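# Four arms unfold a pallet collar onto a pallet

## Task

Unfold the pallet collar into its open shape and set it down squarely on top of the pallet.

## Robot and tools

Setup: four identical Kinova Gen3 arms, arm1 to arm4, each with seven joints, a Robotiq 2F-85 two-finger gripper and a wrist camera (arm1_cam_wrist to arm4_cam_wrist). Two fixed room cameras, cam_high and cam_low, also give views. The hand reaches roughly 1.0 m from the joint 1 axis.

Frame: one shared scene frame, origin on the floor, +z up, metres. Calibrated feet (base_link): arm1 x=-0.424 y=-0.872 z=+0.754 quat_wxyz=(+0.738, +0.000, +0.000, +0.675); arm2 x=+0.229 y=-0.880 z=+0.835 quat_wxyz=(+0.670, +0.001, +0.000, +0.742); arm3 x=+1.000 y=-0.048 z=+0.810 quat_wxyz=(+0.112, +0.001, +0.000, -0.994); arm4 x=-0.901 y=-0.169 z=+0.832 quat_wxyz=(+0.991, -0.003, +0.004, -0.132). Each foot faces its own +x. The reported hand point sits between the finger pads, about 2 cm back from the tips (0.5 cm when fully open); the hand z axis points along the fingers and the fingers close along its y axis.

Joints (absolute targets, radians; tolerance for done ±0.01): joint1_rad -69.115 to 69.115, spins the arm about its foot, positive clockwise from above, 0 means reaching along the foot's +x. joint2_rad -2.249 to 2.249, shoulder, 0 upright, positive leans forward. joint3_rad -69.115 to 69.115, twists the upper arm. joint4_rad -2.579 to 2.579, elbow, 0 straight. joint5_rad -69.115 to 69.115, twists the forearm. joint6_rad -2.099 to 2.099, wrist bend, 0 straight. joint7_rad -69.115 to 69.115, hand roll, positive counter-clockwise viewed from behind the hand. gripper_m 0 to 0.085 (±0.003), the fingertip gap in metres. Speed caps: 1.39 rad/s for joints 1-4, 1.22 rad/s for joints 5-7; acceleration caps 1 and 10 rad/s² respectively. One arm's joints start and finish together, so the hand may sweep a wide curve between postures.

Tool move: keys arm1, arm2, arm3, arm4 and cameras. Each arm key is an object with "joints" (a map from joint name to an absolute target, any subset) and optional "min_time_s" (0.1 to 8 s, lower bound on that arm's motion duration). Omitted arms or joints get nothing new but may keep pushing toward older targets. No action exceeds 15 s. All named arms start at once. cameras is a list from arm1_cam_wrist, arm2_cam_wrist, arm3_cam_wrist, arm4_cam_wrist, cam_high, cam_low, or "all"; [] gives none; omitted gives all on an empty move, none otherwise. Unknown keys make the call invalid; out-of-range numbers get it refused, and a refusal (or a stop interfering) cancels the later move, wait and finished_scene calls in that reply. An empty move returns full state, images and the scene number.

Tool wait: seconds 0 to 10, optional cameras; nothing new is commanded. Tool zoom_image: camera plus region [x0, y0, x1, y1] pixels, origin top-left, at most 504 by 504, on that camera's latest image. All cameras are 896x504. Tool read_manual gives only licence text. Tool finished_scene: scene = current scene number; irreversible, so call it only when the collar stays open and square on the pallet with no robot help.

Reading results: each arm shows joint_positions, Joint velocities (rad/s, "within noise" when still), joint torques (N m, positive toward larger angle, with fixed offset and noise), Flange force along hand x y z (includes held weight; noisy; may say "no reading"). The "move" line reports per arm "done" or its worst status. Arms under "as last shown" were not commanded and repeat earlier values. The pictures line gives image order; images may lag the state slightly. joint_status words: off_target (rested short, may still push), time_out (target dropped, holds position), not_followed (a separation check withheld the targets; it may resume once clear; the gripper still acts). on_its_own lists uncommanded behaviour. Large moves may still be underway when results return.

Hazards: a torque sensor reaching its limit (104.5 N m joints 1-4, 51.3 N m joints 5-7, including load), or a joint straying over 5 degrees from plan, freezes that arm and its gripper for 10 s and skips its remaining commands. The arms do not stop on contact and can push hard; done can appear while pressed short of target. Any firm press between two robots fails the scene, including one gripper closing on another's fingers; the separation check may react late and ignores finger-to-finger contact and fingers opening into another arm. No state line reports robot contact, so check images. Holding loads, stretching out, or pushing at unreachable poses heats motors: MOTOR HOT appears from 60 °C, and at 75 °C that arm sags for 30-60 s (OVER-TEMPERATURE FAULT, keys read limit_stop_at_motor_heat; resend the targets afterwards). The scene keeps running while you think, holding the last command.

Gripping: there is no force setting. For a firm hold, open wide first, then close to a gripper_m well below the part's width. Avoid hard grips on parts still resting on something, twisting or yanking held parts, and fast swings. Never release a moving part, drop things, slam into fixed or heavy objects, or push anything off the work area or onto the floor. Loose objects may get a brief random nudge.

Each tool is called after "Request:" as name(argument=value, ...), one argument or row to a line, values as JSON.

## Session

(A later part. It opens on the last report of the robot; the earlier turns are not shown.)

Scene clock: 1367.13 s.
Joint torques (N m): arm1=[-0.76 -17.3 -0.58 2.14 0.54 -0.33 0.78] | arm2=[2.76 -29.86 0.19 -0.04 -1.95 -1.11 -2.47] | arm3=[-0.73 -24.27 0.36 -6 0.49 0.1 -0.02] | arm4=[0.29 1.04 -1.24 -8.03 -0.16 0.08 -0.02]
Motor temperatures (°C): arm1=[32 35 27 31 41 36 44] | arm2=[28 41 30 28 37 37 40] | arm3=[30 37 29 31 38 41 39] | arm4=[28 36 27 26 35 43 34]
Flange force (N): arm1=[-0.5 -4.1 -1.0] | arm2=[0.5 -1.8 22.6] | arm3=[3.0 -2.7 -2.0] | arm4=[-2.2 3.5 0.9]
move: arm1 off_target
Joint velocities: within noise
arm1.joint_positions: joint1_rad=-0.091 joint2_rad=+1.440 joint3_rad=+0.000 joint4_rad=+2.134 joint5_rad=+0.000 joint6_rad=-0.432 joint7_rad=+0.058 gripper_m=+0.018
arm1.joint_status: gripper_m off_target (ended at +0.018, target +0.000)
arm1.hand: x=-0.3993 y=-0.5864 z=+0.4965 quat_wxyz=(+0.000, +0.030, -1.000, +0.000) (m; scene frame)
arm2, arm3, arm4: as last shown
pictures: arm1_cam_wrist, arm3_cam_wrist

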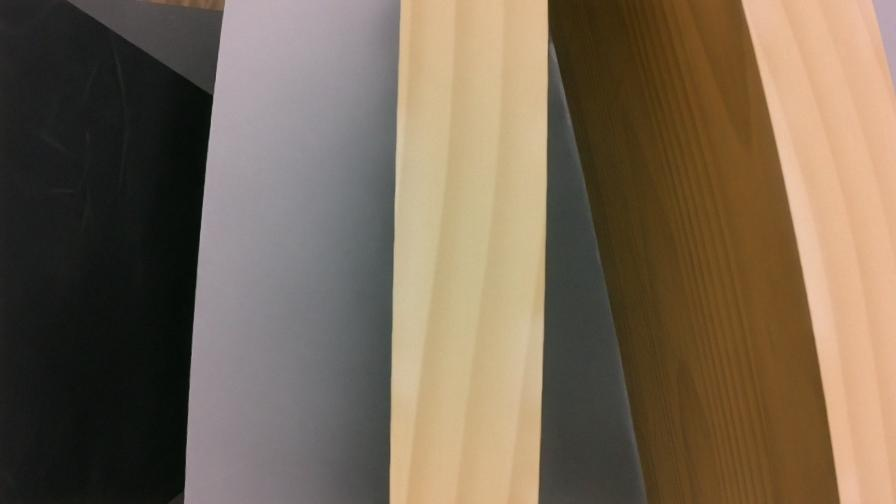

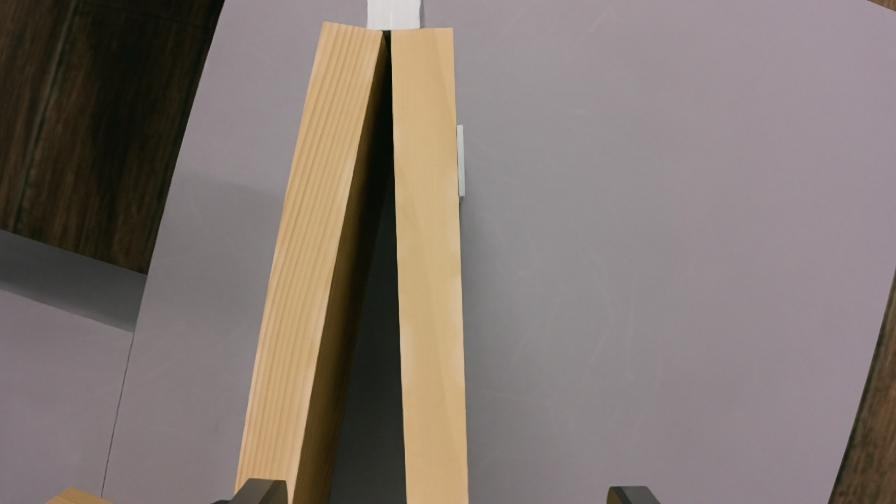

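Request:
move(
  arm3={"joints":{"joint1_rad":-0.5164,"joint2_rad":1.4725,"joint4_rad":1.0997,"joint6_rad":0.5694,"joint7_rad":1.11,"gripper_m":0.047}},
)

Request:
move(
  arm3={"joints":{"joint2_rad":1.62,"joint4_rad":0.9579,"joint6_rad":0.5637},"min_time_s":2},
)

Request:
move(
  arm3={"joints":{"gripper_m":0.0}},
  cameras=["arm3_cam_wrist"],
)

Scene clock: 1413.67 s.
Joint torques (N m): arm1=[-0.7 -17.28 -0.52 2.1 0.54 -0.36 0.8] | arm2=[2.67 -29.94 0.11 -0.05 -1.86 -1.17 -2.45] | arm3=[-0.77 -24.66 0.35 -5.46 0.5 0.13 -0.03] | arm4=[0.27 1.03 -1.24 -8.04 -0.16 0.09 -0.02]
Motor temperatures (°C): arm1=[32 35 27 30 41 36 44] | arm2=[28 40 30 28 37 37 40] | arm3=[30 36 29 31 38 41 38] | arm4=[28 35 27 26 35 43 34]
Flange force (N): arm1=[-0.3 -4.0 -1.2] | arm2=[0.5 -1.6 22.8] | arm3=[3.3 -2.7 -2.6] | arm4=[-2.1 3.5 0.9]
move: arm3 done
Joint velocities: within noise
arm1, arm2, arm4: as last shown
arm3.joint_positions: joint1_rad=-0.516 joint2_rad=+1.472 joint3_rad=+0.000 joint4_rad=+1.100 joint5_rad=+0.000 joint6_rad=+0.569 joint7_rad=+1.110 gripper_m=+0.047
arm3.joint_status: all done
arm3.hand: x=+0.5501 y=-0.4271 z=+0.5592 quat_wxyz=(+0.000, -0.990, -0.140, -0.001) (m; scene frame)
pictures: none

Scene clock: 1415.97 s.
Joint torques (N m): arm1=[-0.74 -17.31 -0.62 2.13 0.57 -0.4 0.83] | arm2=[2.72 -29.82 0.13 -0.1 -1.85 -1.13 -2.43] | arm3=[-0.39 -22.86 0.58 -4.95 0.53 0.05 -0.04] | arm4=[0.26 1.03 -1.15 -8.02 -0.16 0.07 -0.05]
Motor temperatures (°C): arm1=[32 35 27 30 41 36 44] | arm2=[28 40 30 28 37 37 40] | arm3=[30 36 29 31 38 41 38] | arm4=[28 35 27 26 35 43 34]
Flange force (N): arm1=[-0.4 -3.9 -1.1] | arm2=[0.5 -1.9 22.4] | arm3=[3.9 -2.3 -6.4] | arm4=[-2.1 3.3 0.8]
move: arm3 done
Joint velocities: within noise
arm1, arm4: as last shown
arm2.joint_positions: joint1_rad=-0.581 joint2_rad=+1.560 joint3_rad=+0.000 joint4_rad=+1.671 joint5_rad=+0.000 joint6_rad=-0.089 joint7_rad=-0.633 gripper_m=+0.018
arm2.joint_status: not commanded
arm2.hand: x=-0.0004 y=-0.5595 z=+0.5013 quat_wxyz=(+0.001, +0.025, -1.000, -0.001) (m; scene frame)
arm3.joint_positions: joint1_rad=-0.516 joint2_rad=+1.620 joint3_rad=+0.000 joint4_rad=+0.958 joint5_rad=+0.000 joint6_rad=+0.564 joint7_rad=+1.110 gripper_m=+0.047
arm3.joint_status: all done
arm3.hand: x=+0.5502 y=-0.4272 z=+0.4963 quat_wxyz=(+0.000, -0.990, -0.140, -0.001) (m; scene frame)
pictures: none

Scene clock: 1416.80 s.
Joint torques (N m): arm1=[-0.48 -17.91 -0.11 2.92 0.46 -0.25 0.77] | arm2=[3.21 -30.03 1.01 -0.75 -1.86 -1.43 -2.37] | arm3=[-1.64 -21.69 -2.24 -6.08 -1.14 -1.1 -0.96] | arm4=[0.28 1 -1.2 -7.99 -0.2 0.09 -0.02]
Motor temperatures (°C): arm1=[32 35 27 30 41 36 44] | arm2=[28 40 30 28 37 37 40] | arm3=[30 36 29 31 38 41 38] | arm4=[28 35 27 26 35 43 34]
Flange force (N): arm1=[0.3 -3.1 2.2] | arm2=[1.0 -3.5 21.3] | arm3=[5.4 -7.0 -12.1] | arm4=[-2.0 3.5 0.7]
move: arm3 off_target
Joint velocities: within noise
arm1, arm2, arm4: as last shown
arm3.joint_positions: joint1_rad=-0.516 joint2_rad=+1.620 joint3_rad=+0.000 joint4_rad=+0.958 joint5_rad=+0.000 joint6_rad=+0.564 joint7_rad=+1.110 gripper_m=+0.018
arm3.joint_status: gripper_m off_target (ended at +0.018, target +0.000)
arm3.hand: x=+0.5503 y=-0.4271 z=+0.4962 quat_wxyz=(+0.000, -0.990, -0.140, -0.001) (m; scene frame)
pictures: arm3_cam_wrist

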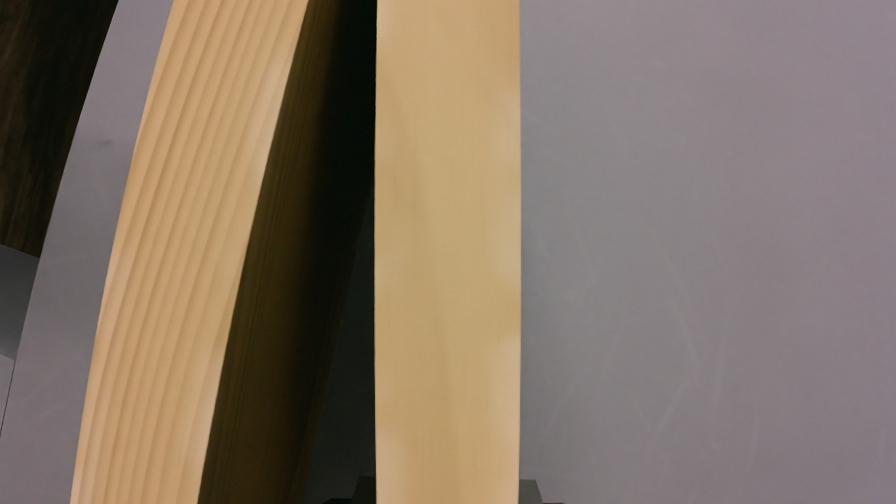

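Request:
move(
  arm1={"joints":{"joint2_rad":1.0999,"joint4_rad":2.3303,"joint6_rad":-0.2886},"min_time_s":5},
  arm2={"joints":{"joint2_rad":1.2649,"joint4_rad":1.9038,"joint6_rad":-0.0271},"min_time_s":5},
  arm3={"joints":{"joint2_rad":1.3484,"joint4_rad":1.1922,"joint6_rad":0.601},"min_time_s":5},
  cameras=["cam_low","cam_high"],
)

Scene clock: 1430.73 s.
Joint torques (N m): arm1=[-0.97 -18.93 -1.26 2.91 0.98 -0.57 0.99] | arm2=[3.18 -35.21 2.42 -1.46 -1.73 -1.91 -2.27] | arm3=[2.22 -29.46 2.74 -7.04 0.28 0.65 -1.03] | arm4=[0.24 0.98 -1.22 -7.99 -0.16 0.1 -0.05]
Motor temperatures (°C): arm1=[32 35 27 30 41 36 44] | arm2=[28 40 30 28 37 37 40] | arm3=[30 37 29 31 38 41 38] | arm4=[28 35 27 26 35 43 34]
Flange force (N): arm1=[-0.7 0.0 10.0] | arm2=[2.3 -2.0 36.0] | arm3=[5.5 0.0 6.9] | arm4=[-2.0 3.6 0.7]
move: arm1 done; arm2 done; arm3 done
Joint velocities: within noise
arm1.joint_positions: joint1_rad=-0.091 joint2_rad=+1.100 joint3_rad=+0.000 joint4_rad=+2.330 joint5_rad=+0.000 joint6_rad=-0.289 joint7_rad=+0.058 gripper_m=+0.018
arm1.joint_status: all done
arm1.hand: x=-0.3992 y=-0.5864 z=+0.6165 quat_wxyz=(+0.000, +0.030, -1.000, +0.000) (m; scene frame)
arm2.joint_positions: joint1_rad=-0.581 joint2_rad=+1.265 joint3_rad=+0.000 joint4_rad=+1.904 joint5_rad=+0.000 joint6_rad=-0.027 joint7_rad=-0.633 gripper_m=+0.018
arm2.joint_status: all done
arm2.hand: x=-0.0002 y=-0.5597 z=+0.6222 quat_wxyz=(+0.001, +0.025, -1.000, -0.001) (m; scene frame)
arm3.joint_positions: joint1_rad=-0.516 joint2_rad=+1.348 joint3_rad=+0.000 joint4_rad=+1.192 joint5_rad=+0.000 joint6_rad=+0.601 joint7_rad=+1.110 gripper_m=+0.018
arm3.joint_status: all done
arm3.hand: x=+0.5500 y=-0.4270 z=+0.6162 quat_wxyz=(+0.000, -0.990, -0.140, -0.001) (m; scene frame)
arm4: as last shown
pictures: cam_high, cam_low

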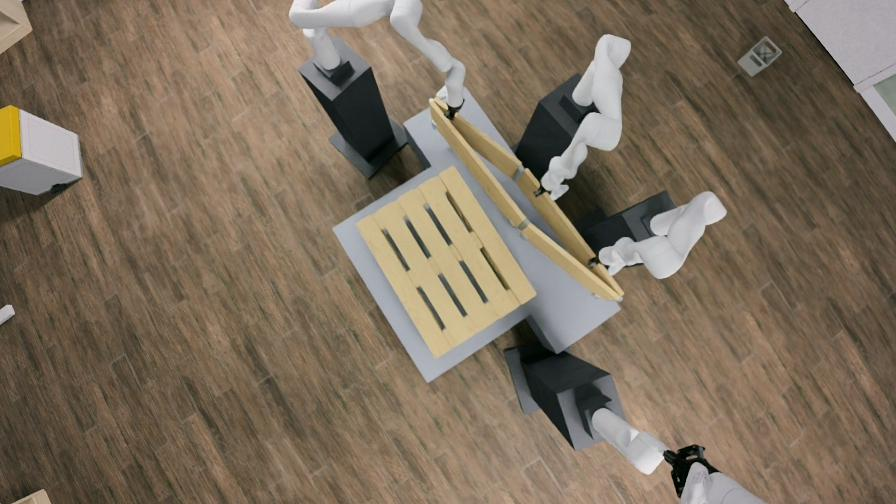

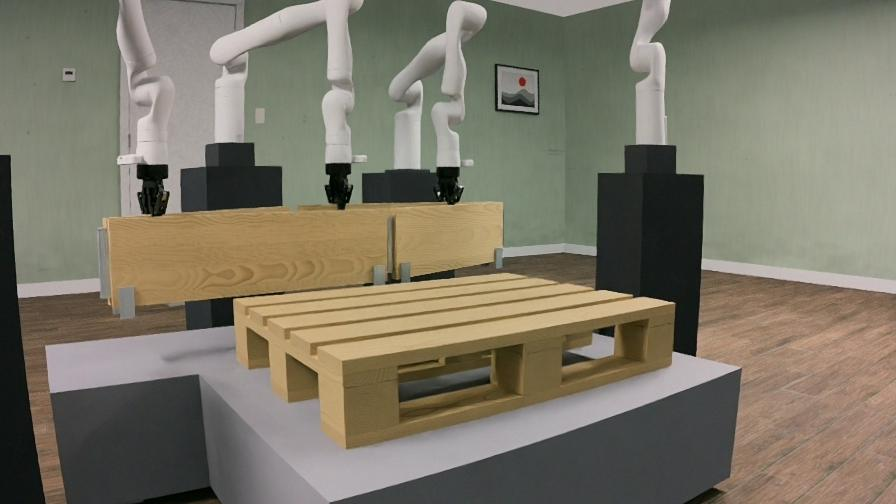

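Request:
move(
  arm1={"joints":{"joint1_rad":0.0521,"joint2_rad":1.0661,"joint4_rad":2.1256,"joint6_rad":-0.0501,"joint7_rad":0.1815},"min_time_s":3},
  arm2={"joints":{"joint1_rad":-0.4098,"joint2_rad":1.2649,"joint4_rad":1.8484,"joint6_rad":0.0283,"joint7_rad":-0.4714},"min_time_s":3},
  arm3={"joints":{"joint1_rad":-0.3044,"joint2_rad":1.2532,"joint4_rad":1.5629,"joint6_rad":0.3255,"joint7_rad":1.5794},"min_time_s":3},
)

Request:
move(
  arm1={"joints":{"joint1_rad":0.1497,"joint2_rad":1.076,"joint4_rad":1.9038,"joint6_rad":0.1618,"joint7_rad":0.2591},"min_time_s":3},
  arm2={"joints":{"joint1_rad":-0.2541,"joint2_rad":1.2698,"joint4_rad":1.7563,"joint6_rad":0.1155,"joint7_rad":-0.3357},"min_time_s":3},
  arm3={"joints":{"joint1_rad":-0.0408,"joint2_rad":1.2328,"joint4_rad":1.6772,"joint6_rad":0.2316,"joint7_rad":2.093},"min_time_s":3},
  cameras=["cam_low","cam_high"],
)

Scene clock: 1501.73 s.
Joint torques (N m): arm1=[3.74 -49.56 4.35 -39.43 -1.35 -21.6 -1.15] | arm2=[-2.04 -15.35 -6.06 24.13 -1.67 9.91 -2.19] | arm3=[20.62 -37.72 32.39 -14.73 6.7 -4.72 0.44] | arm4=[0.27 1.01 -1.19 -7.96 -0.19 0.09 -0.07]
Motor temperatures (°C): arm1=[32 35 27 31 41 36 44] | arm2=[28 43 30 28 36 37 40] | arm3=[30 39 29 31 38 41 38] | arm4=[27 34 26 26 35 43 34]
Flange force (N): arm1=[21.7 -55.8 11.8] | arm2=[10.4 47.6 35.3] | arm3=[18.4 43.3 14.8] | arm4=[-2.1 3.6 0.6]
move: arm1 done; arm2 done; arm3 done
Joint velocities: within noise
arm1.joint_positions: joint1_rad=+0.052 joint2_rad=+1.066 joint3_rad=+0.000 joint4_rad=+2.125 joint5_rad=+0.000 joint6_rad=-0.050 joint7_rad=+0.182 gripper_m=+0.018
arm1.joint_status: all done
arm1.hand: x=-0.3493 y=-0.5262 z=+0.6165 quat_wxyz=(+0.000, +0.020, -1.000, +0.000) (m; scene frame)
arm2.joint_positions: joint1_rad=-0.410 joint2_rad=+1.265 joint3_rad=+0.000 joint4_rad=+1.848 joint5_rad=+0.000 joint6_rad=+0.028 joint7_rad=-0.471 gripper_m=+0.018
arm2.joint_status: all done
arm2.hand: x=+0.0494 y=-0.5102 z=+0.6223 quat_wxyz=(+0.001, +0.020, -1.000, -0.001) (m; scene frame)
arm3.joint_positions: joint1_rad=-0.304 joint2_rad=+1.253 joint3_rad=+0.000 joint4_rad=+1.563 joint5_rad=+0.000 joint6_rad=+0.325 joint7_rad=+1.579 gripper_m=+0.018
arm3.joint_status: all done
arm3.hand: x=+0.5561 y=-0.2792 z=+0.6161 quat_wxyz=(-0.001, -0.964, -0.266, -0.001) (m; scene frame)
arm4: as last shown
pictures: none

Scene clock: 1505.07 s.
Joint torques (N m): arm1=[1.41 -49.49 0.55 -44.67 -1.29 -22.65 -1.13] | arm2=[3.29 -13.77 0.47 21.72 -1.74 9.71 -2.19] | arm3=[17.39 -43.72 28.8 -24.41 4.45 -11.23 0.29] | arm4=[0.26 1.06 -1.24 -7.98 -0.19 0.11 -0.03]
Motor temperatures (°C): arm1=[32 35 27 31 41 36 44] | arm2=[28 43 30 28 36 37 40] | arm3=[30 40 29 32 38 42 38] | arm4=[27 33 26 26 35 43 34]
Flange force (N): arm1=[21.4 -62.8 0.6] | arm2=[15.4 42.2 26.1] | arm3=[9.2 51.1 11.6] | arm4=[-2.2 3.6 0.8]
move: arm1 done; arm2 done; arm3 done
Joint velocities: within noise
arm1.joint_positions: joint1_rad=+0.150 joint2_rad=+1.076 joint3_rad=+0.000 joint4_rad=+1.904 joint5_rad=+0.000 joint6_rad=+0.162 joint7_rad=+0.259 gripper_m=+0.018
arm1.joint_status: all done
arm1.hand: x=-0.2999 y=-0.4688 z=+0.6165 quat_wxyz=(+0.000, +0.010, -1.000, +0.000) (m; scene frame)
arm2.joint_positions: joint1_rad=-0.254 joint2_rad=+1.270 joint3_rad=+0.000 joint4_rad=+1.756 joint5_rad=+0.000 joint6_rad=+0.115 joint7_rad=-0.336 gripper_m=+0.018
arm2.joint_status: all done
arm2.hand: x=+0.0991 y=-0.4606 z=+0.6223 quat_wxyz=(+0.001, +0.010, -1.000, -0.001) (m; scene frame)
arm3.joint_positions: joint1_rad=-0.041 joint2_rad=+1.233 joint3_rad=+0.000 joint4_rad=+1.677 joint5_rad=+0.000 joint6_rad=+0.232 joint7_rad=+2.093 gripper_m=+0.018
arm3.joint_status: all done
arm3.hand: x=+0.5412 y=-0.1474 z=+0.6161 quat_wxyz=(-0.001, -0.923, -0.384, -0.001) (m; scene frame)
arm4.joint_positions: joint1_rad=-0.493 joint2_rad=-0.450 joint3_rad=+0.000 joint4_rad=+1.500 joint5_rad=+0.000 joint6_rad=+2.040 joint7_rad=-1.126 gripper_m=+0.000
arm4.joint_status: not commanded
arm4.hand: x=-0.7881 y=-0.1673 z=+1.3406 quat_wxyz=(-0.003, -0.944, -0.329, -0.021) (m; scene frame)
pictures: cam_high, cam_low

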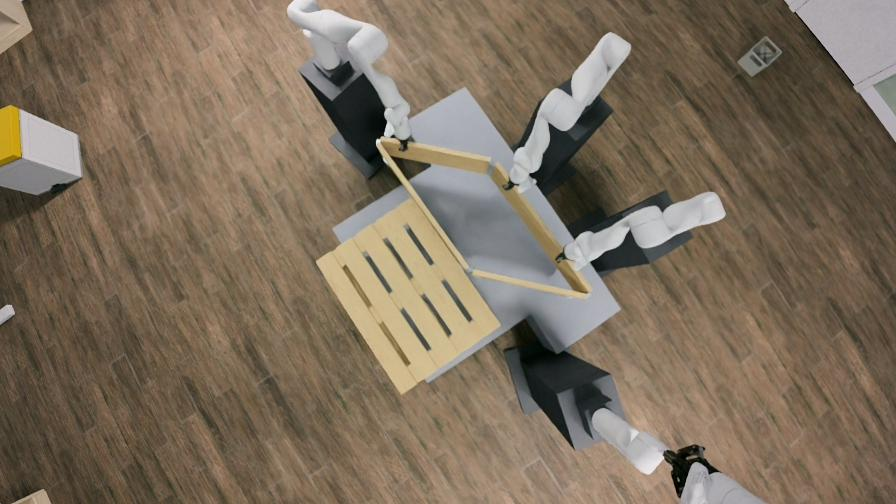

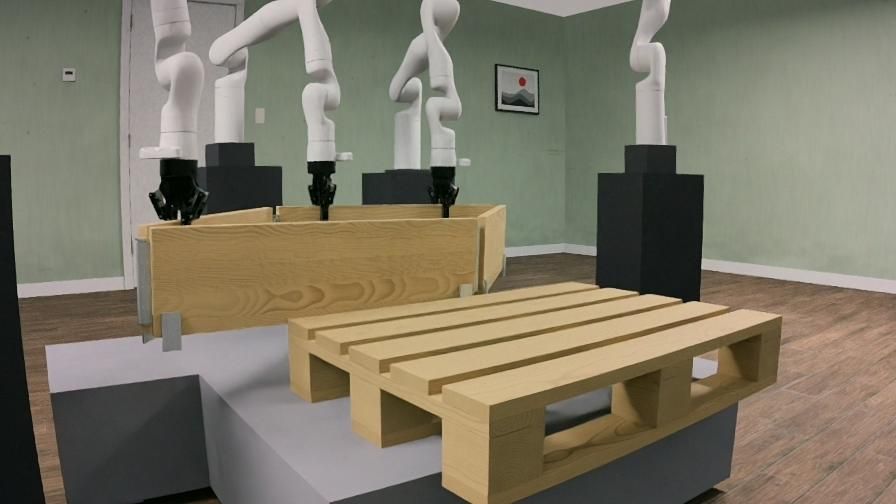

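Request:
move(
  arm1={"joints":{"joint1_rad":0.0521,"joint2_rad":1.0661,"joint4_rad":2.1256,"joint6_rad":-0.0501,"joint7_rad":0.1815},"min_time_s":3},
  arm2={"joints":{"joint1_rad":-0.4098,"joint2_rad":1.2649,"joint4_rad":1.8484,"joint6_rad":0.0283,"joint7_rad":-0.4714},"min_time_s":3},
  arm3={"joints":{"joint1_rad":-0.3044,"joint2_rad":1.2532,"joint4_rad":1.5629,"joint6_rad":0.3255,"joint7_rad":1.5794},"min_time_s":3},
  cameras=["cam_high","cam_low"],
)

Scene clock: 1612.33 s.
Joint torques (N m): arm1=[0.88 -29.68 2.33 -4.26 1.25 -3.56 1.44] | arm2=[-3.99 -24.52 -6.21 -0.99 0.49 -0.71 0.02] | arm3=[3.28 -32.9 4.65 -6.1 -0.77 -0.75 -2.26] | arm4=[0.25 1.05 -1.21 -7.98 -0.18 0.09 0]
Motor temperatures (°C): arm1=[32 41 27 42 41 41 44] | arm2=[28 36 29 30 36 40 40] | arm3=[31 41 31 33 38 42 38] | arm4=[27 33 26 26 35 43 34]
Flange force (N): arm1=[7.5 -3.6 23.5] | arm2=[-7.8 4.3 10.3] | arm3=[1.8 2.6 18.8] | arm4=[-2.1 3.4 0.7]
move: arm1 done; arm2 done; arm3 done
Joint velocities: within noise
arm1.joint_positions: joint1_rad=+0.052 joint2_rad=+1.066 joint3_rad=+0.000 joint4_rad=+2.126 joint5_rad=+0.000 joint6_rad=-0.050 joint7_rad=+0.182 gripper_m=+0.018
arm1.joint_status: all done
arm1.hand: x=-0.3494 y=-0.5264 z=+0.6164 quat_wxyz=(+0.000, +0.020, -1.000, +0.000) (m; scene frame)
arm2.joint_positions: joint1_rad=-0.410 joint2_rad=+1.265 joint3_rad=+0.000 joint4_rad=+1.848 joint5_rad=+0.000 joint6_rad=+0.028 joint7_rad=-0.471 gripper_m=+0.018
arm2.joint_status: all done
arm2.hand: x=+0.0493 y=-0.5101 z=+0.6223 quat_wxyz=(+0.001, +0.020, -1.000, -0.001) (m; scene frame)
arm3.joint_positions: joint1_rad=-0.304 joint2_rad=+1.253 joint3_rad=+0.000 joint4_rad=+1.563 joint5_rad=+0.000 joint6_rad=+0.325 joint7_rad=+1.579 gripper_m=+0.018
arm3.joint_status: all done
arm3.hand: x=+0.5562 y=-0.2794 z=+0.6161 quat_wxyz=(-0.001, -0.964, -0.266, -0.001) (m; scene frame)
arm4: as last shown
pictures: cam_high, cam_low

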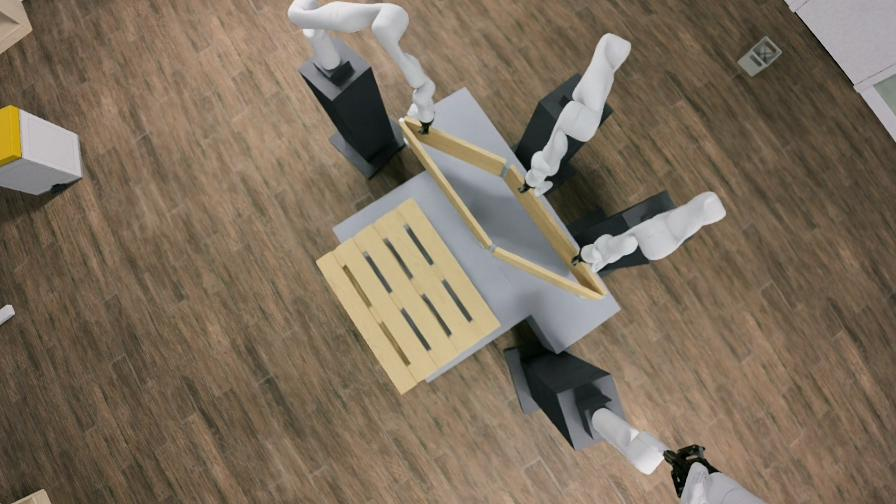

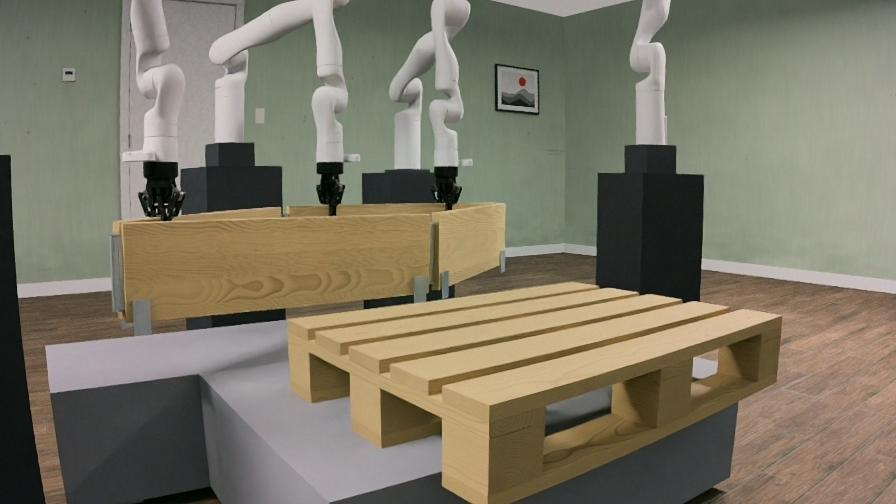

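Request:
move(
  arm1={"joints":{"joint1_rad":-0.0909,"joint2_rad":1.0999,"joint4_rad":2.3303,"joint6_rad":-0.2886,"joint7_rad":0.058},"min_time_s":3},
  arm2={"joints":{"joint1_rad":-0.5814,"joint2_rad":1.2649,"joint4_rad":1.9038,"joint6_rad":-0.0271,"joint7_rad":-0.633},"min_time_s":3},
  arm3={"joints":{"joint1_rad":-0.5164,"joint2_rad":1.3484,"joint4_rad":1.1922,"joint6_rad":0.601,"joint7_rad":1.11},"min_time_s":3},
)

Request:
move(
  arm1={"joints":{"joint2_rad":1.4397,"joint4_rad":2.1341,"joint6_rad":-0.4322},"min_time_s":5},
  arm2={"joints":{"joint2_rad":1.5598,"joint4_rad":1.6712,"joint6_rad":-0.0894},"min_time_s":5},
  arm3={"joints":{"joint2_rad":1.62,"joint4_rad":0.9579,"joint6_rad":0.5637},"min_time_s":5},
  cameras=["cam_high","cam_low"],
)

Scene clock: 1687.83 s.
Joint torques (N m): arm1=[-1.01 -22.69 -1 2.36 0.81 -1.78 0.96] | arm2=[-0.56 -28.54 -2.46 -1.95 -0.68 -1.31 -1.33] | arm3=[0.91 -33.39 1.68 -6.93 -0.39 0.49 -1.75] | arm4=[0.25 1.03 -1.2 -8 -0.17 0.11 -0.02]
Motor temperatures (°C): arm1=[32 41 27 37 40 38 44] | arm2=[28 36 30 29 36 38 40] | arm3=[30 40 30 32 38 42 38] | arm4=[27 32 26 26 35 42 34]
Flange force (N): arm1=[-1.1 -0.4 18.8] | arm2=[-5.0 -0.4 19.1] | arm3=[-2.2 -0.4 15.2] | arm4=[-2.1 3.4 0.8]
move: arm1 done; arm2 done; arm3 done
Joint velocities: within noise
arm1.joint_positions: joint1_rad=-0.091 joint2_rad=+1.100 joint3_rad=+0.000 joint4_rad=+2.330 joint5_rad=+0.000 joint6_rad=-0.289 joint7_rad=+0.058 gripper_m=+0.018
arm1.joint_status: all done
arm1.hand: x=-0.3993 y=-0.5864 z=+0.6165 quat_wxyz=(+0.000, +0.030, -1.000, +0.000) (m; scene frame)
arm2.joint_positions: joint1_rad=-0.581 joint2_rad=+1.265 joint3_rad=+0.000 joint4_rad=+1.904 joint5_rad=+0.000 joint6_rad=-0.027 joint7_rad=-0.633 gripper_m=+0.018
arm2.joint_status: all done
arm2.hand: x=-0.0002 y=-0.5597 z=+0.6223 quat_wxyz=(+0.001, +0.025, -1.000, -0.001) (m; scene frame)
arm3.joint_positions: joint1_rad=-0.516 joint2_rad=+1.348 joint3_rad=+0.000 joint4_rad=+1.192 joint5_rad=+0.000 joint6_rad=+0.601 joint7_rad=+1.110 gripper_m=+0.018
arm3.joint_status: all done
arm3.hand: x=+0.5500 y=-0.4270 z=+0.6162 quat_wxyz=(+0.000, -0.990, -0.140, -0.001) (m; scene frame)
arm4: as last shown
pictures: none

Scene clock: 1693.13 s.
Joint torques (N m): arm1=[-0.81 -21.21 -0.59 3.85 0.48 -1.04 0.7] | arm2=[-0.4 -21.71 -3.9 0.29 -0.87 0 -1.66] | arm3=[0.87 -22.16 0.95 -3.87 -0.23 -0.37 -1.27] | arm4=[0.26 1.06 -1.2 -7.96 -0.17 0.11 -0.03]
Motor temperatures (°C): arm1=[32 40 27 36 40 38 44] | arm2=[28 36 30 29 36 38 40] | arm3=[30 40 30 32 38 42 38] | arm4=[27 32 26 26 35 42 34]
Flange force (N): arm1=[-1.3 -1.7 12.1] | arm2=[-4.7 1.0 4.0] | arm3=[-2.0 0.4 -5.2] | arm4=[-2.1 3.4 0.7]
move: arm1 done; arm2 done; arm3 done
Joint velocities: within noise
arm1.joint_positions: joint1_rad=-0.091 joint2_rad=+1.440 joint3_rad=+0.000 joint4_rad=+2.134 joint5_rad=+0.000 joint6_rad=-0.432 joint7_rad=+0.058 gripper_m=+0.018
arm1.joint_status: all done
arm1.hand: x=-0.3993 y=-0.5864 z=+0.4965 quat_wxyz=(+0.000, +0.030, -1.000, +0.000) (m; scene frame)
arm2.joint_positions: joint1_rad=-0.581 joint2_rad=+1.560 joint3_rad=+0.000 joint4_rad=+1.671 joint5_rad=+0.000 joint6_rad=-0.089 joint7_rad=-0.633 gripper_m=+0.018
arm2.joint_status: all done
arm2.hand: x=-0.0004 y=-0.5595 z=+0.5013 quat_wxyz=(+0.001, +0.026, -1.000, -0.001) (m; scene frame)
arm3.joint_positions: joint1_rad=-0.516 joint2_rad=+1.620 joint3_rad=+0.000 joint4_rad=+0.958 joint5_rad=+0.000 joint6_rad=+0.564 joint7_rad=+1.110 gripper_m=+0.018
arm3.joint_status: all done
arm3.hand: x=+0.5502 y=-0.4272 z=+0.4963 quat_wxyz=(-0.001, -0.990, -0.140, -0.001) (m; scene frame)
arm4: as last shown
pictures: cam_high, cam_low

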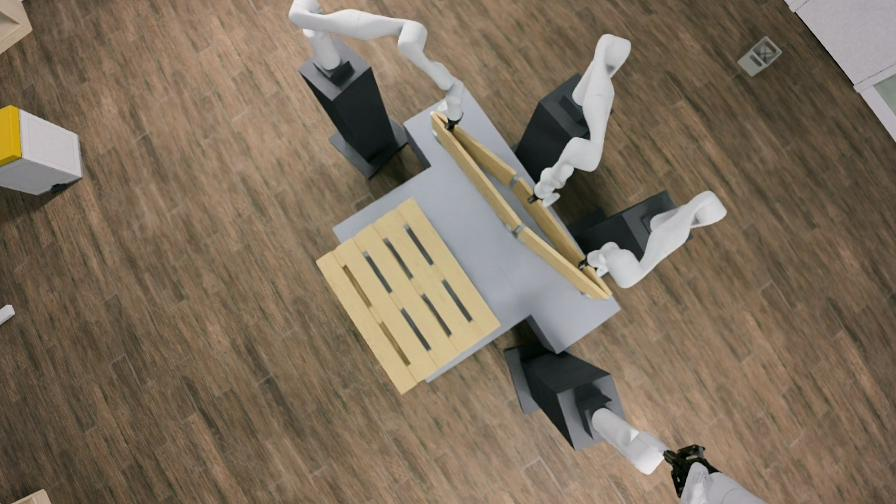

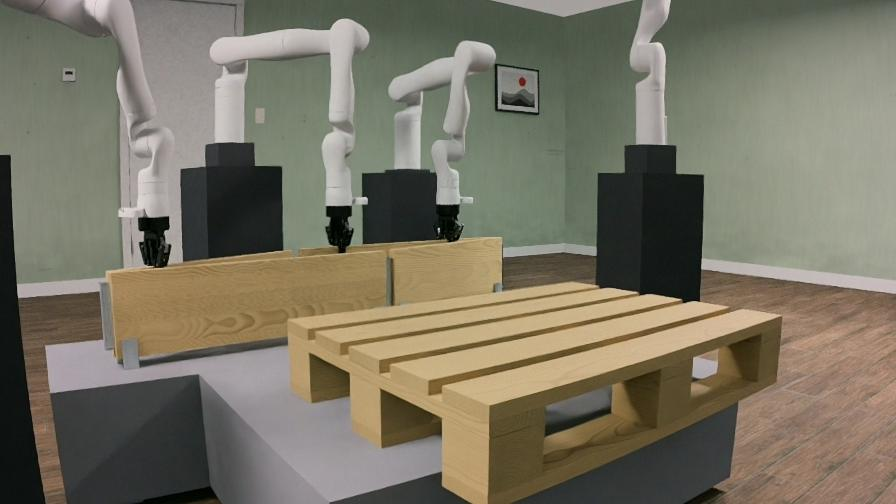

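Request:
move(
  arm3={"joints":{"gripper_m":0.085}},
  arm4={"joints":{"joint1_rad":-0.7226,"joint7_rad":-2.029},"min_time_s":1},
)

Request:
move(
  arm3={"joints":{"joint2_rad":1.3484,"joint4_rad":1.1922,"joint6_rad":0.601},"min_time_s":2},
  arm4={"joints":{"joint2_rad":1.6091,"joint4_rad":0.8257,"joint6_rad":0.7068},"min_time_s":3},
)

Request:
move(
  arm3={"joints":{"joint1_rad":0.36,"joint2_rad":1.632,"joint4_rad":0.9386,"joint6_rad":-0.04,"joint7_rad":1.706,"gripper_m":0.0},"min_time_s":3},
  cameras=["cam_high","cam_low","arm3_cam_wrist","arm4_cam_wrist"],
)

Scene clock: 1737.27 s.
Joint torques (N m): arm1=[-0.54 -21.59 -0.01 0.26 0.21 -2.53 0.58] | arm2=[-0.11 -25.3 -3.02 1.52 -0.93 0.27 -1.66] | arm3=[3.36 -24.11 4.34 -3.53 1.59 1.47 -0.03] | arm4=[0.26 1.06 -1.26 -7.98 -0.15 0.09 -0.04]
Motor temperatures (°C): arm1=[32 39 27 34 40 37 44] | arm2=[28 36 29 29 36 38 40] | arm3=[30 38 30 32 38 41 38] | arm4=[27 32 26 26 35 42 34]
Flange force (N): arm1=[-0.2 -5.7 5.0] | arm2=[-3.0 2.3 15.5] | arm3=[2.9 5.1 0.1] | arm4=[1.4 3.9 0.7]
move: arm3 done; arm4 done
Joint velocities: within noise
arm1, arm2: as last shown
arm3.joint_positions: joint1_rad=-0.516 joint2_rad=+1.620 joint3_rad=+0.000 joint4_rad=+0.958 joint5_rad=+0.000 joint6_rad=+0.564 joint7_rad=+1.110 gripper_m=+0.085
arm3.joint_status: all done
arm3.hand: x=+0.5503 y=-0.4271 z=+0.4962 quat_wxyz=(+0.000, -0.990, -0.140, -0.001) (m; scene frame)
arm4.joint_positions: joint1_rad=-0.723 joint2_rad=-0.450 joint3_rad=+0.000 joint4_rad=+1.500 joint5_rad=+0.000 joint6_rad=+2.040 joint7_rad=-2.029 gripper_m=+0.000
arm4.joint_status: all done
arm4.hand: x=-0.7908 y=-0.1426 z=+1.3405 quat_wxyz=(+0.009, -1.000, +0.001, -0.019) (m; scene frame)
pictures: none

Scene clock: 1740.60 s.
Joint torques (N m): arm1=[-0.21 -22.36 0.81 1.9 0.11 -1.91 0.74] | arm2=[1.3 -25.24 -0.84 0.88 -1 0.16 -1.62] | arm3=[-0.71 -24.37 0.39 -5.74 0.47 0.11 -0.01] | arm4=[0.24 -25.97 -0.58 -5.72 -0.14 0.26 -0.05]
Motor temperatures (°C): arm1=[32 39 27 34 40 37 44] | arm2=[28 36 29 29 36 38 40] | arm3=[30 38 30 32 38 41 38] | arm4=[27 32 26 26 35 42 34]
Flange force (N): arm1=[1.2 -4.7 10.6] | arm2=[-0.9 -1.2 13.8] | arm3=[3.5 -2.7 -2.5] | arm4=[-1.0 0.0 -0.5]
move: arm3 done; arm4 done
Joint velocities: within noise
arm1, arm2: as last shown
arm3.joint_positions: joint1_rad=-0.516 joint2_rad=+1.348 joint3_rad=+0.000 joint4_rad=+1.192 joint5_rad=+0.000 joint6_rad=+0.601 joint7_rad=+1.110 gripper_m=+0.085
arm3.joint_status: all done
arm3.hand: x=+0.5501 y=-0.4270 z=+0.6162 quat_wxyz=(+0.000, -0.990, -0.140, -0.001) (m; scene frame)
arm4.joint_positions: joint1_rad=-0.723 joint2_rad=+1.609 joint3_rad=+0.000 joint4_rad=+0.826 joint5_rad=+0.000 joint6_rad=+0.707 joint7_rad=-2.029 gripper_m=+0.000
arm4.joint_status: all done
arm4.hand: x=-0.3325 y=+0.0829 z=+0.5445 quat_wxyz=(-0.002, -1.000, +0.001, +0.005) (m; scene frame)
pictures: none

Scene clock: 1743.93 s.
Joint torques (N m): arm1=[-0.18 -22.34 0.86 1.92 0.14 -1.9 0.71] | arm2=[1.28 -25.31 -0.83 0.85 -0.99 0.07 -1.67] | arm3=[-0.73 -26.2 0.47 -7.12 0.49 -1.54 0] | arm4=[0.24 -25.94 -0.55 -5.73 -0.12 0.26 -0.03]
Motor temperatures (°C): arm1=[32 39 27 34 40 37 44] | arm2=[28 36 29 29 36 38 40] | arm3=[30 38 30 32 38 41 38] | arm4=[27 32 26 26 35 42 34]
Flange force (N): arm1=[1.3 -4.6 10.6] | arm2=[-0.9 -0.9 13.9] | arm3=[1.9 -0.4 -5.8] | arm4=[-1.2 0.0 -0.6]
move: arm3 done
Joint velocities: within noise
arm1, arm2, arm4: as last shown
arm3.joint_positions: joint1_rad=+0.360 joint2_rad=+1.632 joint3_rad=+0.000 joint4_rad=+0.939 joint5_rad=+0.000 joint6_rad=-0.040 joint7_rad=+1.706 gripper_m=+0.000
arm3.joint_status: all done
arm3.hand: x=+0.2425 y=+0.0797 z=+0.5478 quat_wxyz=(+0.040, -0.954, +0.000, +0.297) (m; scene frame)
pictures: arm3_cam_wrist, arm4_cam_wrist, cam_high, cam_low

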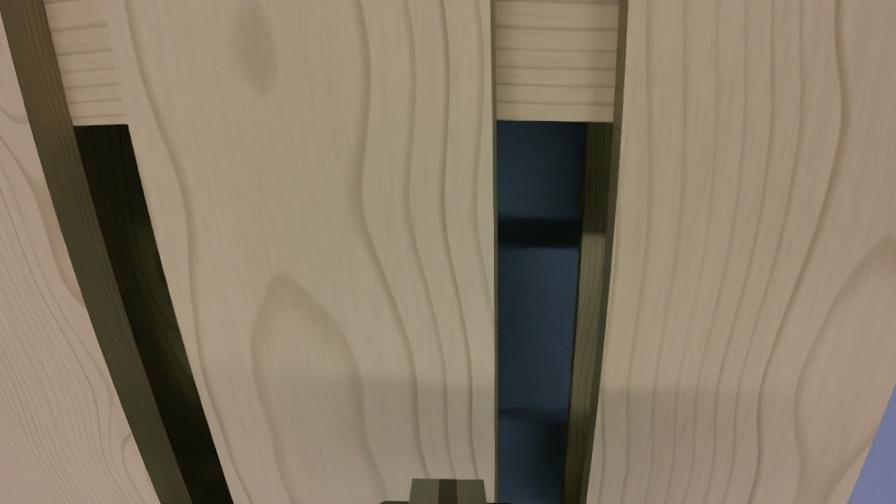

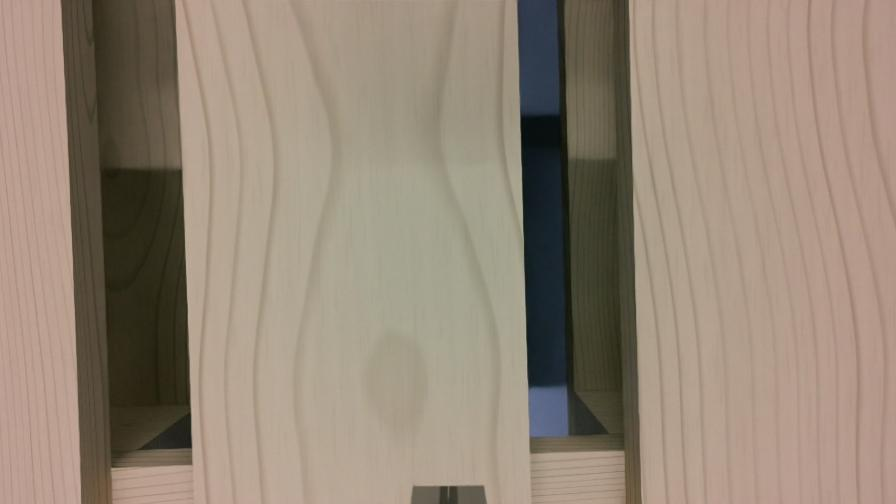

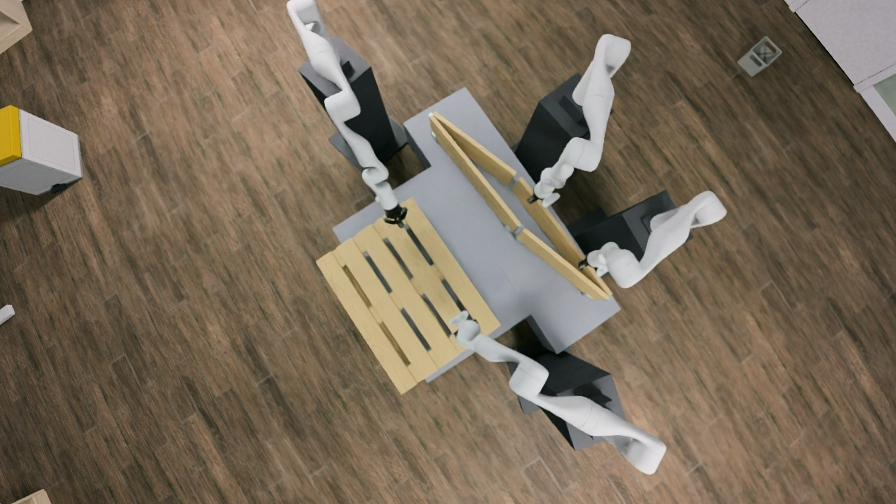

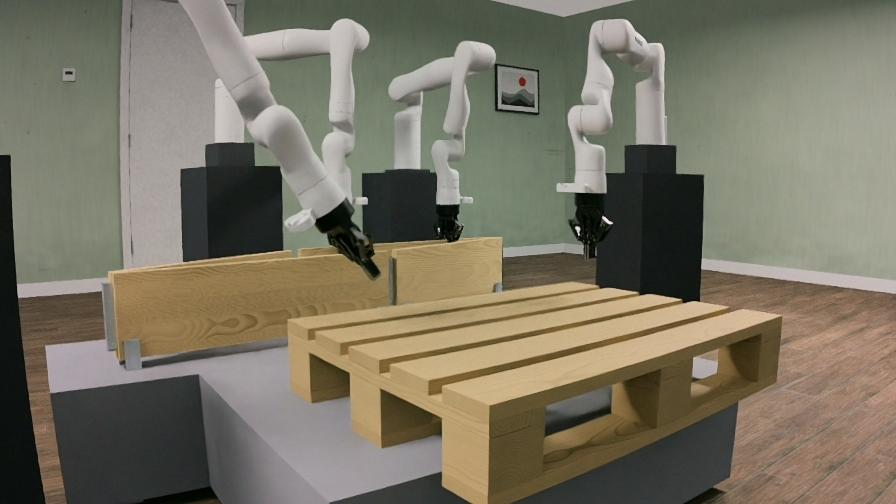

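Request:
move(
  arm3={"joints":{"joint1_rad":0.320,"joint7_rad":1.666},"min_time_s":1},
  arm4={"joints":{"joint1_rad":-0.664,"joint2_rad":1.6,"joint4_rad":0.8457,"joint6_rad":0.696,"joint7_rad":-1.9704},"min_time_s":1},
  cameras=["arm3_cam_wrist","arm4_cam_wrist"],
)

Scene clock: 1770.97 s.
Joint torques (N m): arm1=[-0.21 -22.27 0.86 1.89 0.13 -1.93 0.7] | arm2=[1.37 -25.27 -0.79 0.88 -0.97 0.11 -1.6] | arm3=[-0.66 -26.2 0.41 -7.19 0.48 -1.53 -0.03] | arm4=[0.18 -25.88 -0.6 -5.63 -0.17 0.23 -0.03]
Motor temperatures (°C): arm1=[32 38 27 33 40 37 44] | arm2=[28 36 29 28 36 38 40] | arm3=[30 38 30 32 37 41 38] | arm4=[27 33 26 26 35 42 34]
Flange force (N): arm1=[1.2 -4.5 10.3] | arm2=[-0.6 -1.2 13.9] | arm3=[2.1 -0.3 -6.2] | arm4=[-0.8 -0.1 -0.5]
move: arm3 done; arm4 done
Joint velocities: within noise
arm1, arm2: as last shown
arm3.joint_positions: joint1_rad=+0.320 joint2_rad=+1.632 joint3_rad=+0.000 joint4_rad=+0.939 joint5_rad=+0.000 joint6_rad=-0.040 joint7_rad=+1.666 gripper_m=+0.000
arm3.joint_status: all done
arm3.hand: x=+0.2380 y=+0.0493 z=+0.5478 quat_wxyz=(+0.028, -0.954, +0.000, +0.299) (m; scene frame)
arm4.joint_positions: joint1_rad=-0.664 joint2_rad=+1.600 joint3_rad=+0.000 joint4_rad=+0.846 joint5_rad=+0.000 joint6_rad=+0.696 joint7_rad=-1.970 gripper_m=+0.000
arm4.joint_status: all done
arm4.hand: x=-0.3210 y=+0.0480 z=+0.5461 quat_wxyz=(-0.002, -1.000, +0.001, +0.005) (m; scene frame)
pictures: arm3_cam_wrist, arm4_cam_wrist

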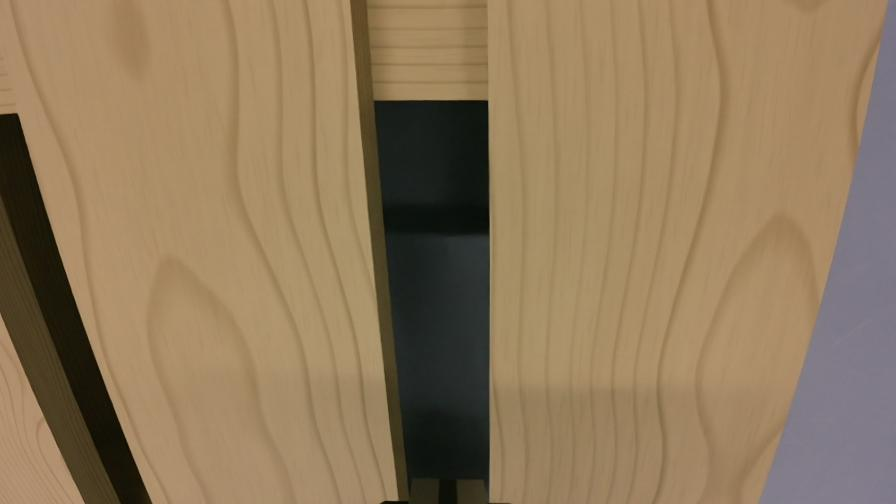

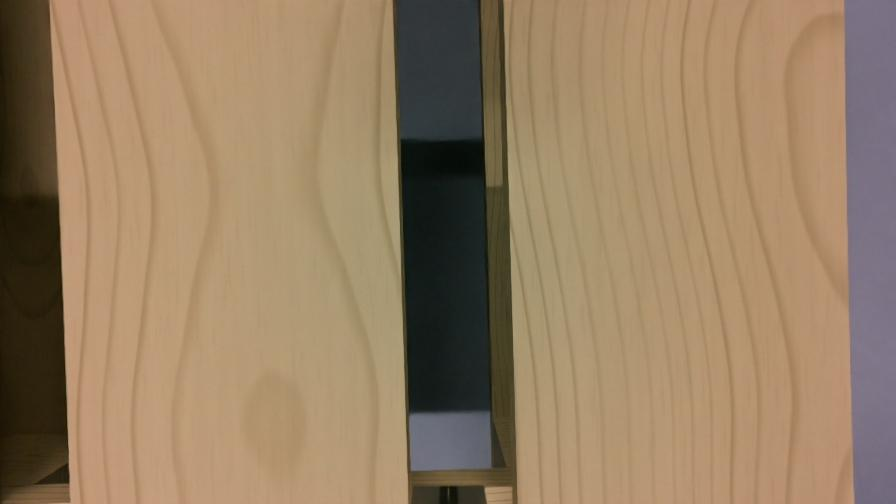

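Request:
move(
  arm4={"joints":{"joint1_rad":-0.6393,"joint2_rad":1.529,"joint4_rad":1.2286,"joint6_rad":0.0349,"joint7_rad":-1.9457},"min_time_s":2},
  arm3={"joints":{"joint2_rad":1.9614,"joint4_rad":0.4898,"joint6_rad":0.0795},"min_time_s":3},
  cameras=["arm3_cam_wrist","arm4_cam_wrist"],
)

Scene clock: 1813.37 s.
Joint torques (N m): arm1=[-0.22 -22.35 0.81 1.87 0.13 -1.9 0.69] | arm2=[1.29 -25.33 -0.86 0.85 -0.96 0.09 -1.65] | arm3=[-4.71 45.86 -1.29 15.7 0.79 7.83 0.28] | arm4=[0.31 -24.48 -0.57 -4.22 -0.19 -0.75 -0.04]
Motor temperatures (°C): arm1=[32 38 27 32 40 37 44] | arm2=[28 36 29 28 36 38 40] | arm3=[30 38 29 32 37 41 38] | arm4=[27 36 26 26 35 42 34]
Flange force (N): arm1=[1.2 -4.8 10.5] | arm2=[-0.8 -1.1 14.0] | arm3=no reading | arm4=[-0.9 -1.1 -0.7]
move: arm3 time_out; arm4 done
Joint velocities: within noise
arm1, arm2: as last shown
arm3.joint_positions: joint1_rad=+0.320 joint2_rad=+1.945 joint3_rad=+0.000 joint4_rad=+0.490 joint5_rad=+0.000 joint6_rad=+0.080 joint7_rad=+1.666 gripper_m=+0.000
arm3.joint_status: joint2_rad time_out (moved +0.313 of +0.329); the others done
arm3.hand: x=+0.2282 y=+0.0502 z=+0.4481 quat_wxyz=(+0.029, -0.952, +0.000, +0.306) (m; scene frame)
arm4.joint_positions: joint1_rad=-0.639 joint2_rad=+1.529 joint3_rad=+0.000 joint4_rad=+1.229 joint5_rad=+0.000 joint6_rad=+0.035 joint7_rad=-1.946 gripper_m=+0.000
arm4.joint_status: all done
arm4.hand: x=-0.2947 y=+0.0418 z=+0.5444 quat_wxyz=(+0.061, -0.986, +0.001, -0.157) (m; scene frame)
pictures: arm3_cam_wrist, arm4_cam_wrist

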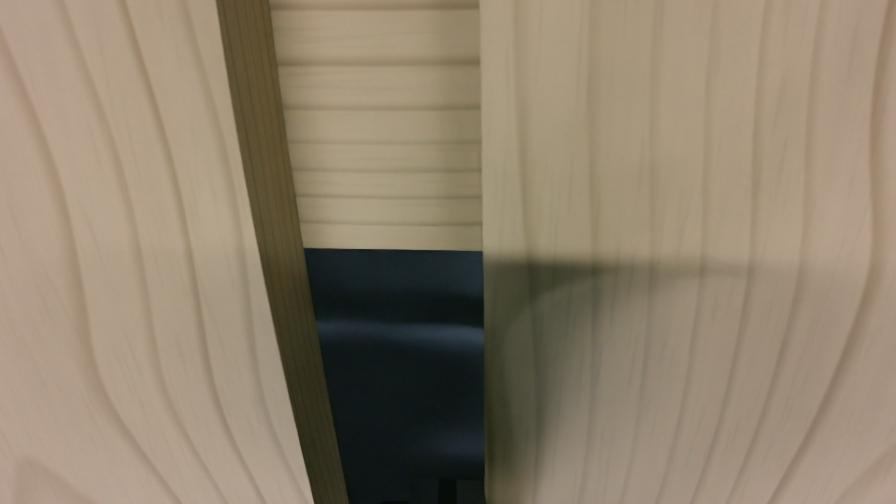

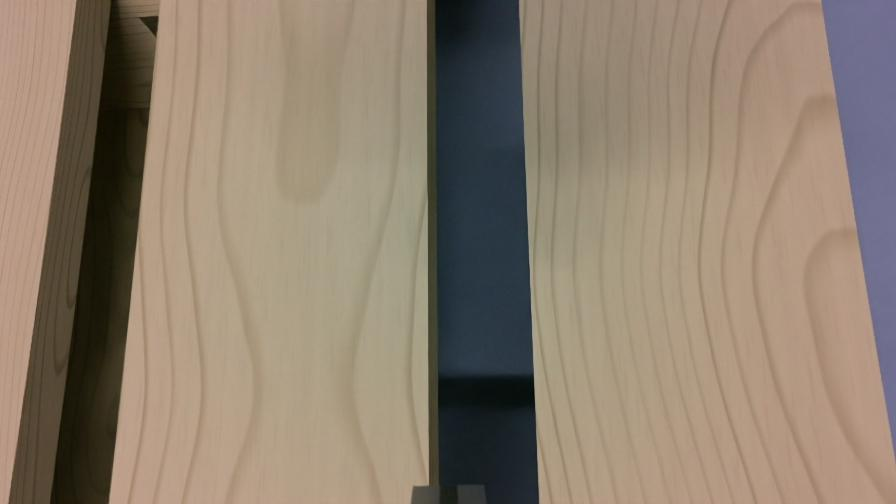

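Request:
move(
  arm3={"joints":{"joint1_rad":0.328,"joint2_rad":1.87,"joint4_rad":0.4898,"joint6_rad":0.0795,"joint7_rad":1.674},"min_time_s":1.5},
  arm4={"joints":{"joint1_rad":-0.622,"joint7_rad":-1.93},"min_time_s":1},
  cameras=["arm3_cam_wrist","arm4_cam_wrist"],
)

Scene clock: 1826.60 s.
Joint torques (N m): arm1=[-0.13 -22.35 0.83 1.87 0.12 -1.89 0.7] | arm2=[1.34 -25.34 -0.9 0.84 -1.03 0.13 -1.64] | arm3=[-0.71 -26.91 0.41 -8.77 0.52 -1.72 -0.02] | arm4=[0.28 -24.42 -0.58 -4.22 -0.18 -0.74 -0.02]
Motor temperatures (°C): arm1=[32 38 27 32 40 37 44] | arm2=[28 36 29 28 36 38 40] | arm3=[30 38 29 32 37 41 38] | arm4=[27 36 26 25 35 42 34]
Flange force (N): arm1=[1.4 -4.8 10.5] | arm2=[-0.9 -1.2 14.0] | arm3=no reading | arm4=[-0.9 -1.1 -0.9]
move: arm3 done; arm4 done
Joint velocities: within noise
arm1, arm2: as last shown
arm3.joint_positions: joint1_rad=+0.328 joint2_rad=+1.870 joint3_rad=+0.000 joint4_rad=+0.490 joint5_rad=+0.000 joint6_rad=+0.079 joint7_rad=+1.674 gripper_m=+0.000
arm3.joint_status: all done
arm3.hand: x=+0.1829 y=+0.0611 z=+0.5082 quat_wxyz=(+0.035, -0.939, +0.000, +0.341) (m; scene frame)
arm4.joint_positions: joint1_rad=-0.622 joint2_rad=+1.529 joint3_rad=+0.000 joint4_rad=+1.229 joint5_rad=+0.000 joint6_rad=+0.035 joint7_rad=-1.930 gripper_m=+0.000
arm4.joint_status: all done
arm4.hand: x=-0.2911 y=+0.0312 z=+0.5444 quat_wxyz=(+0.059, -0.986, +0.001, -0.158) (m; scene frame)
pictures: arm3_cam_wrist, arm4_cam_wrist

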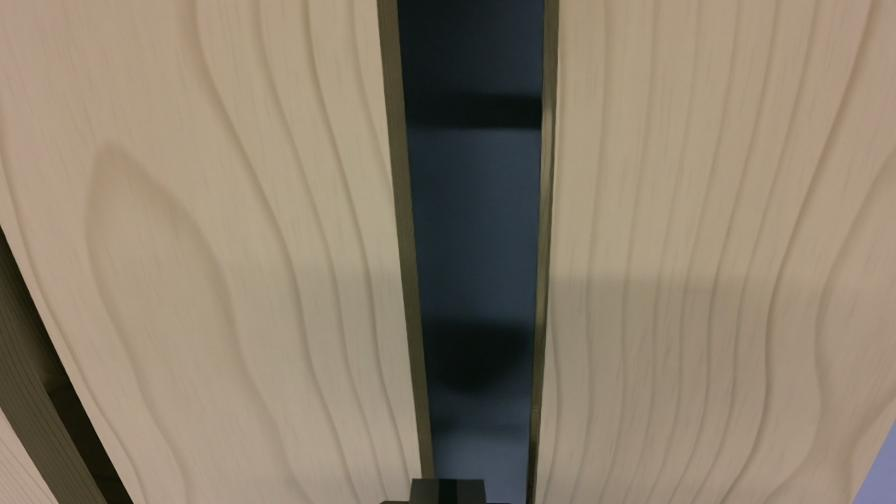

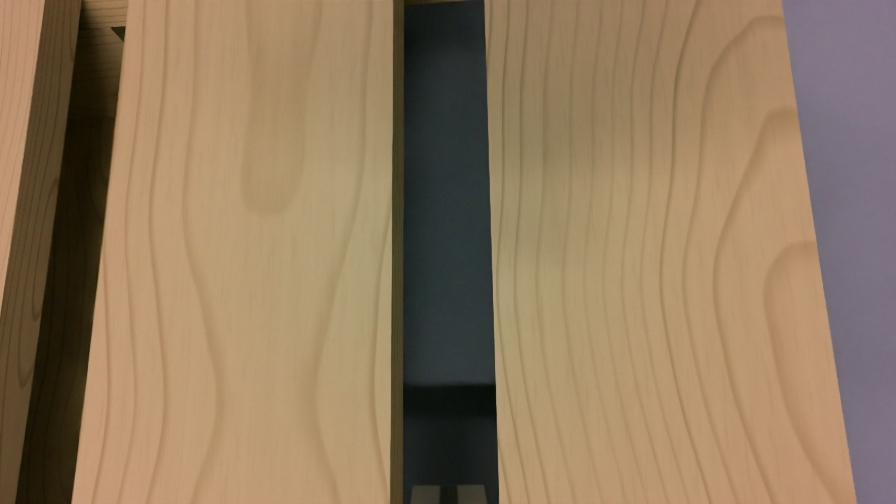

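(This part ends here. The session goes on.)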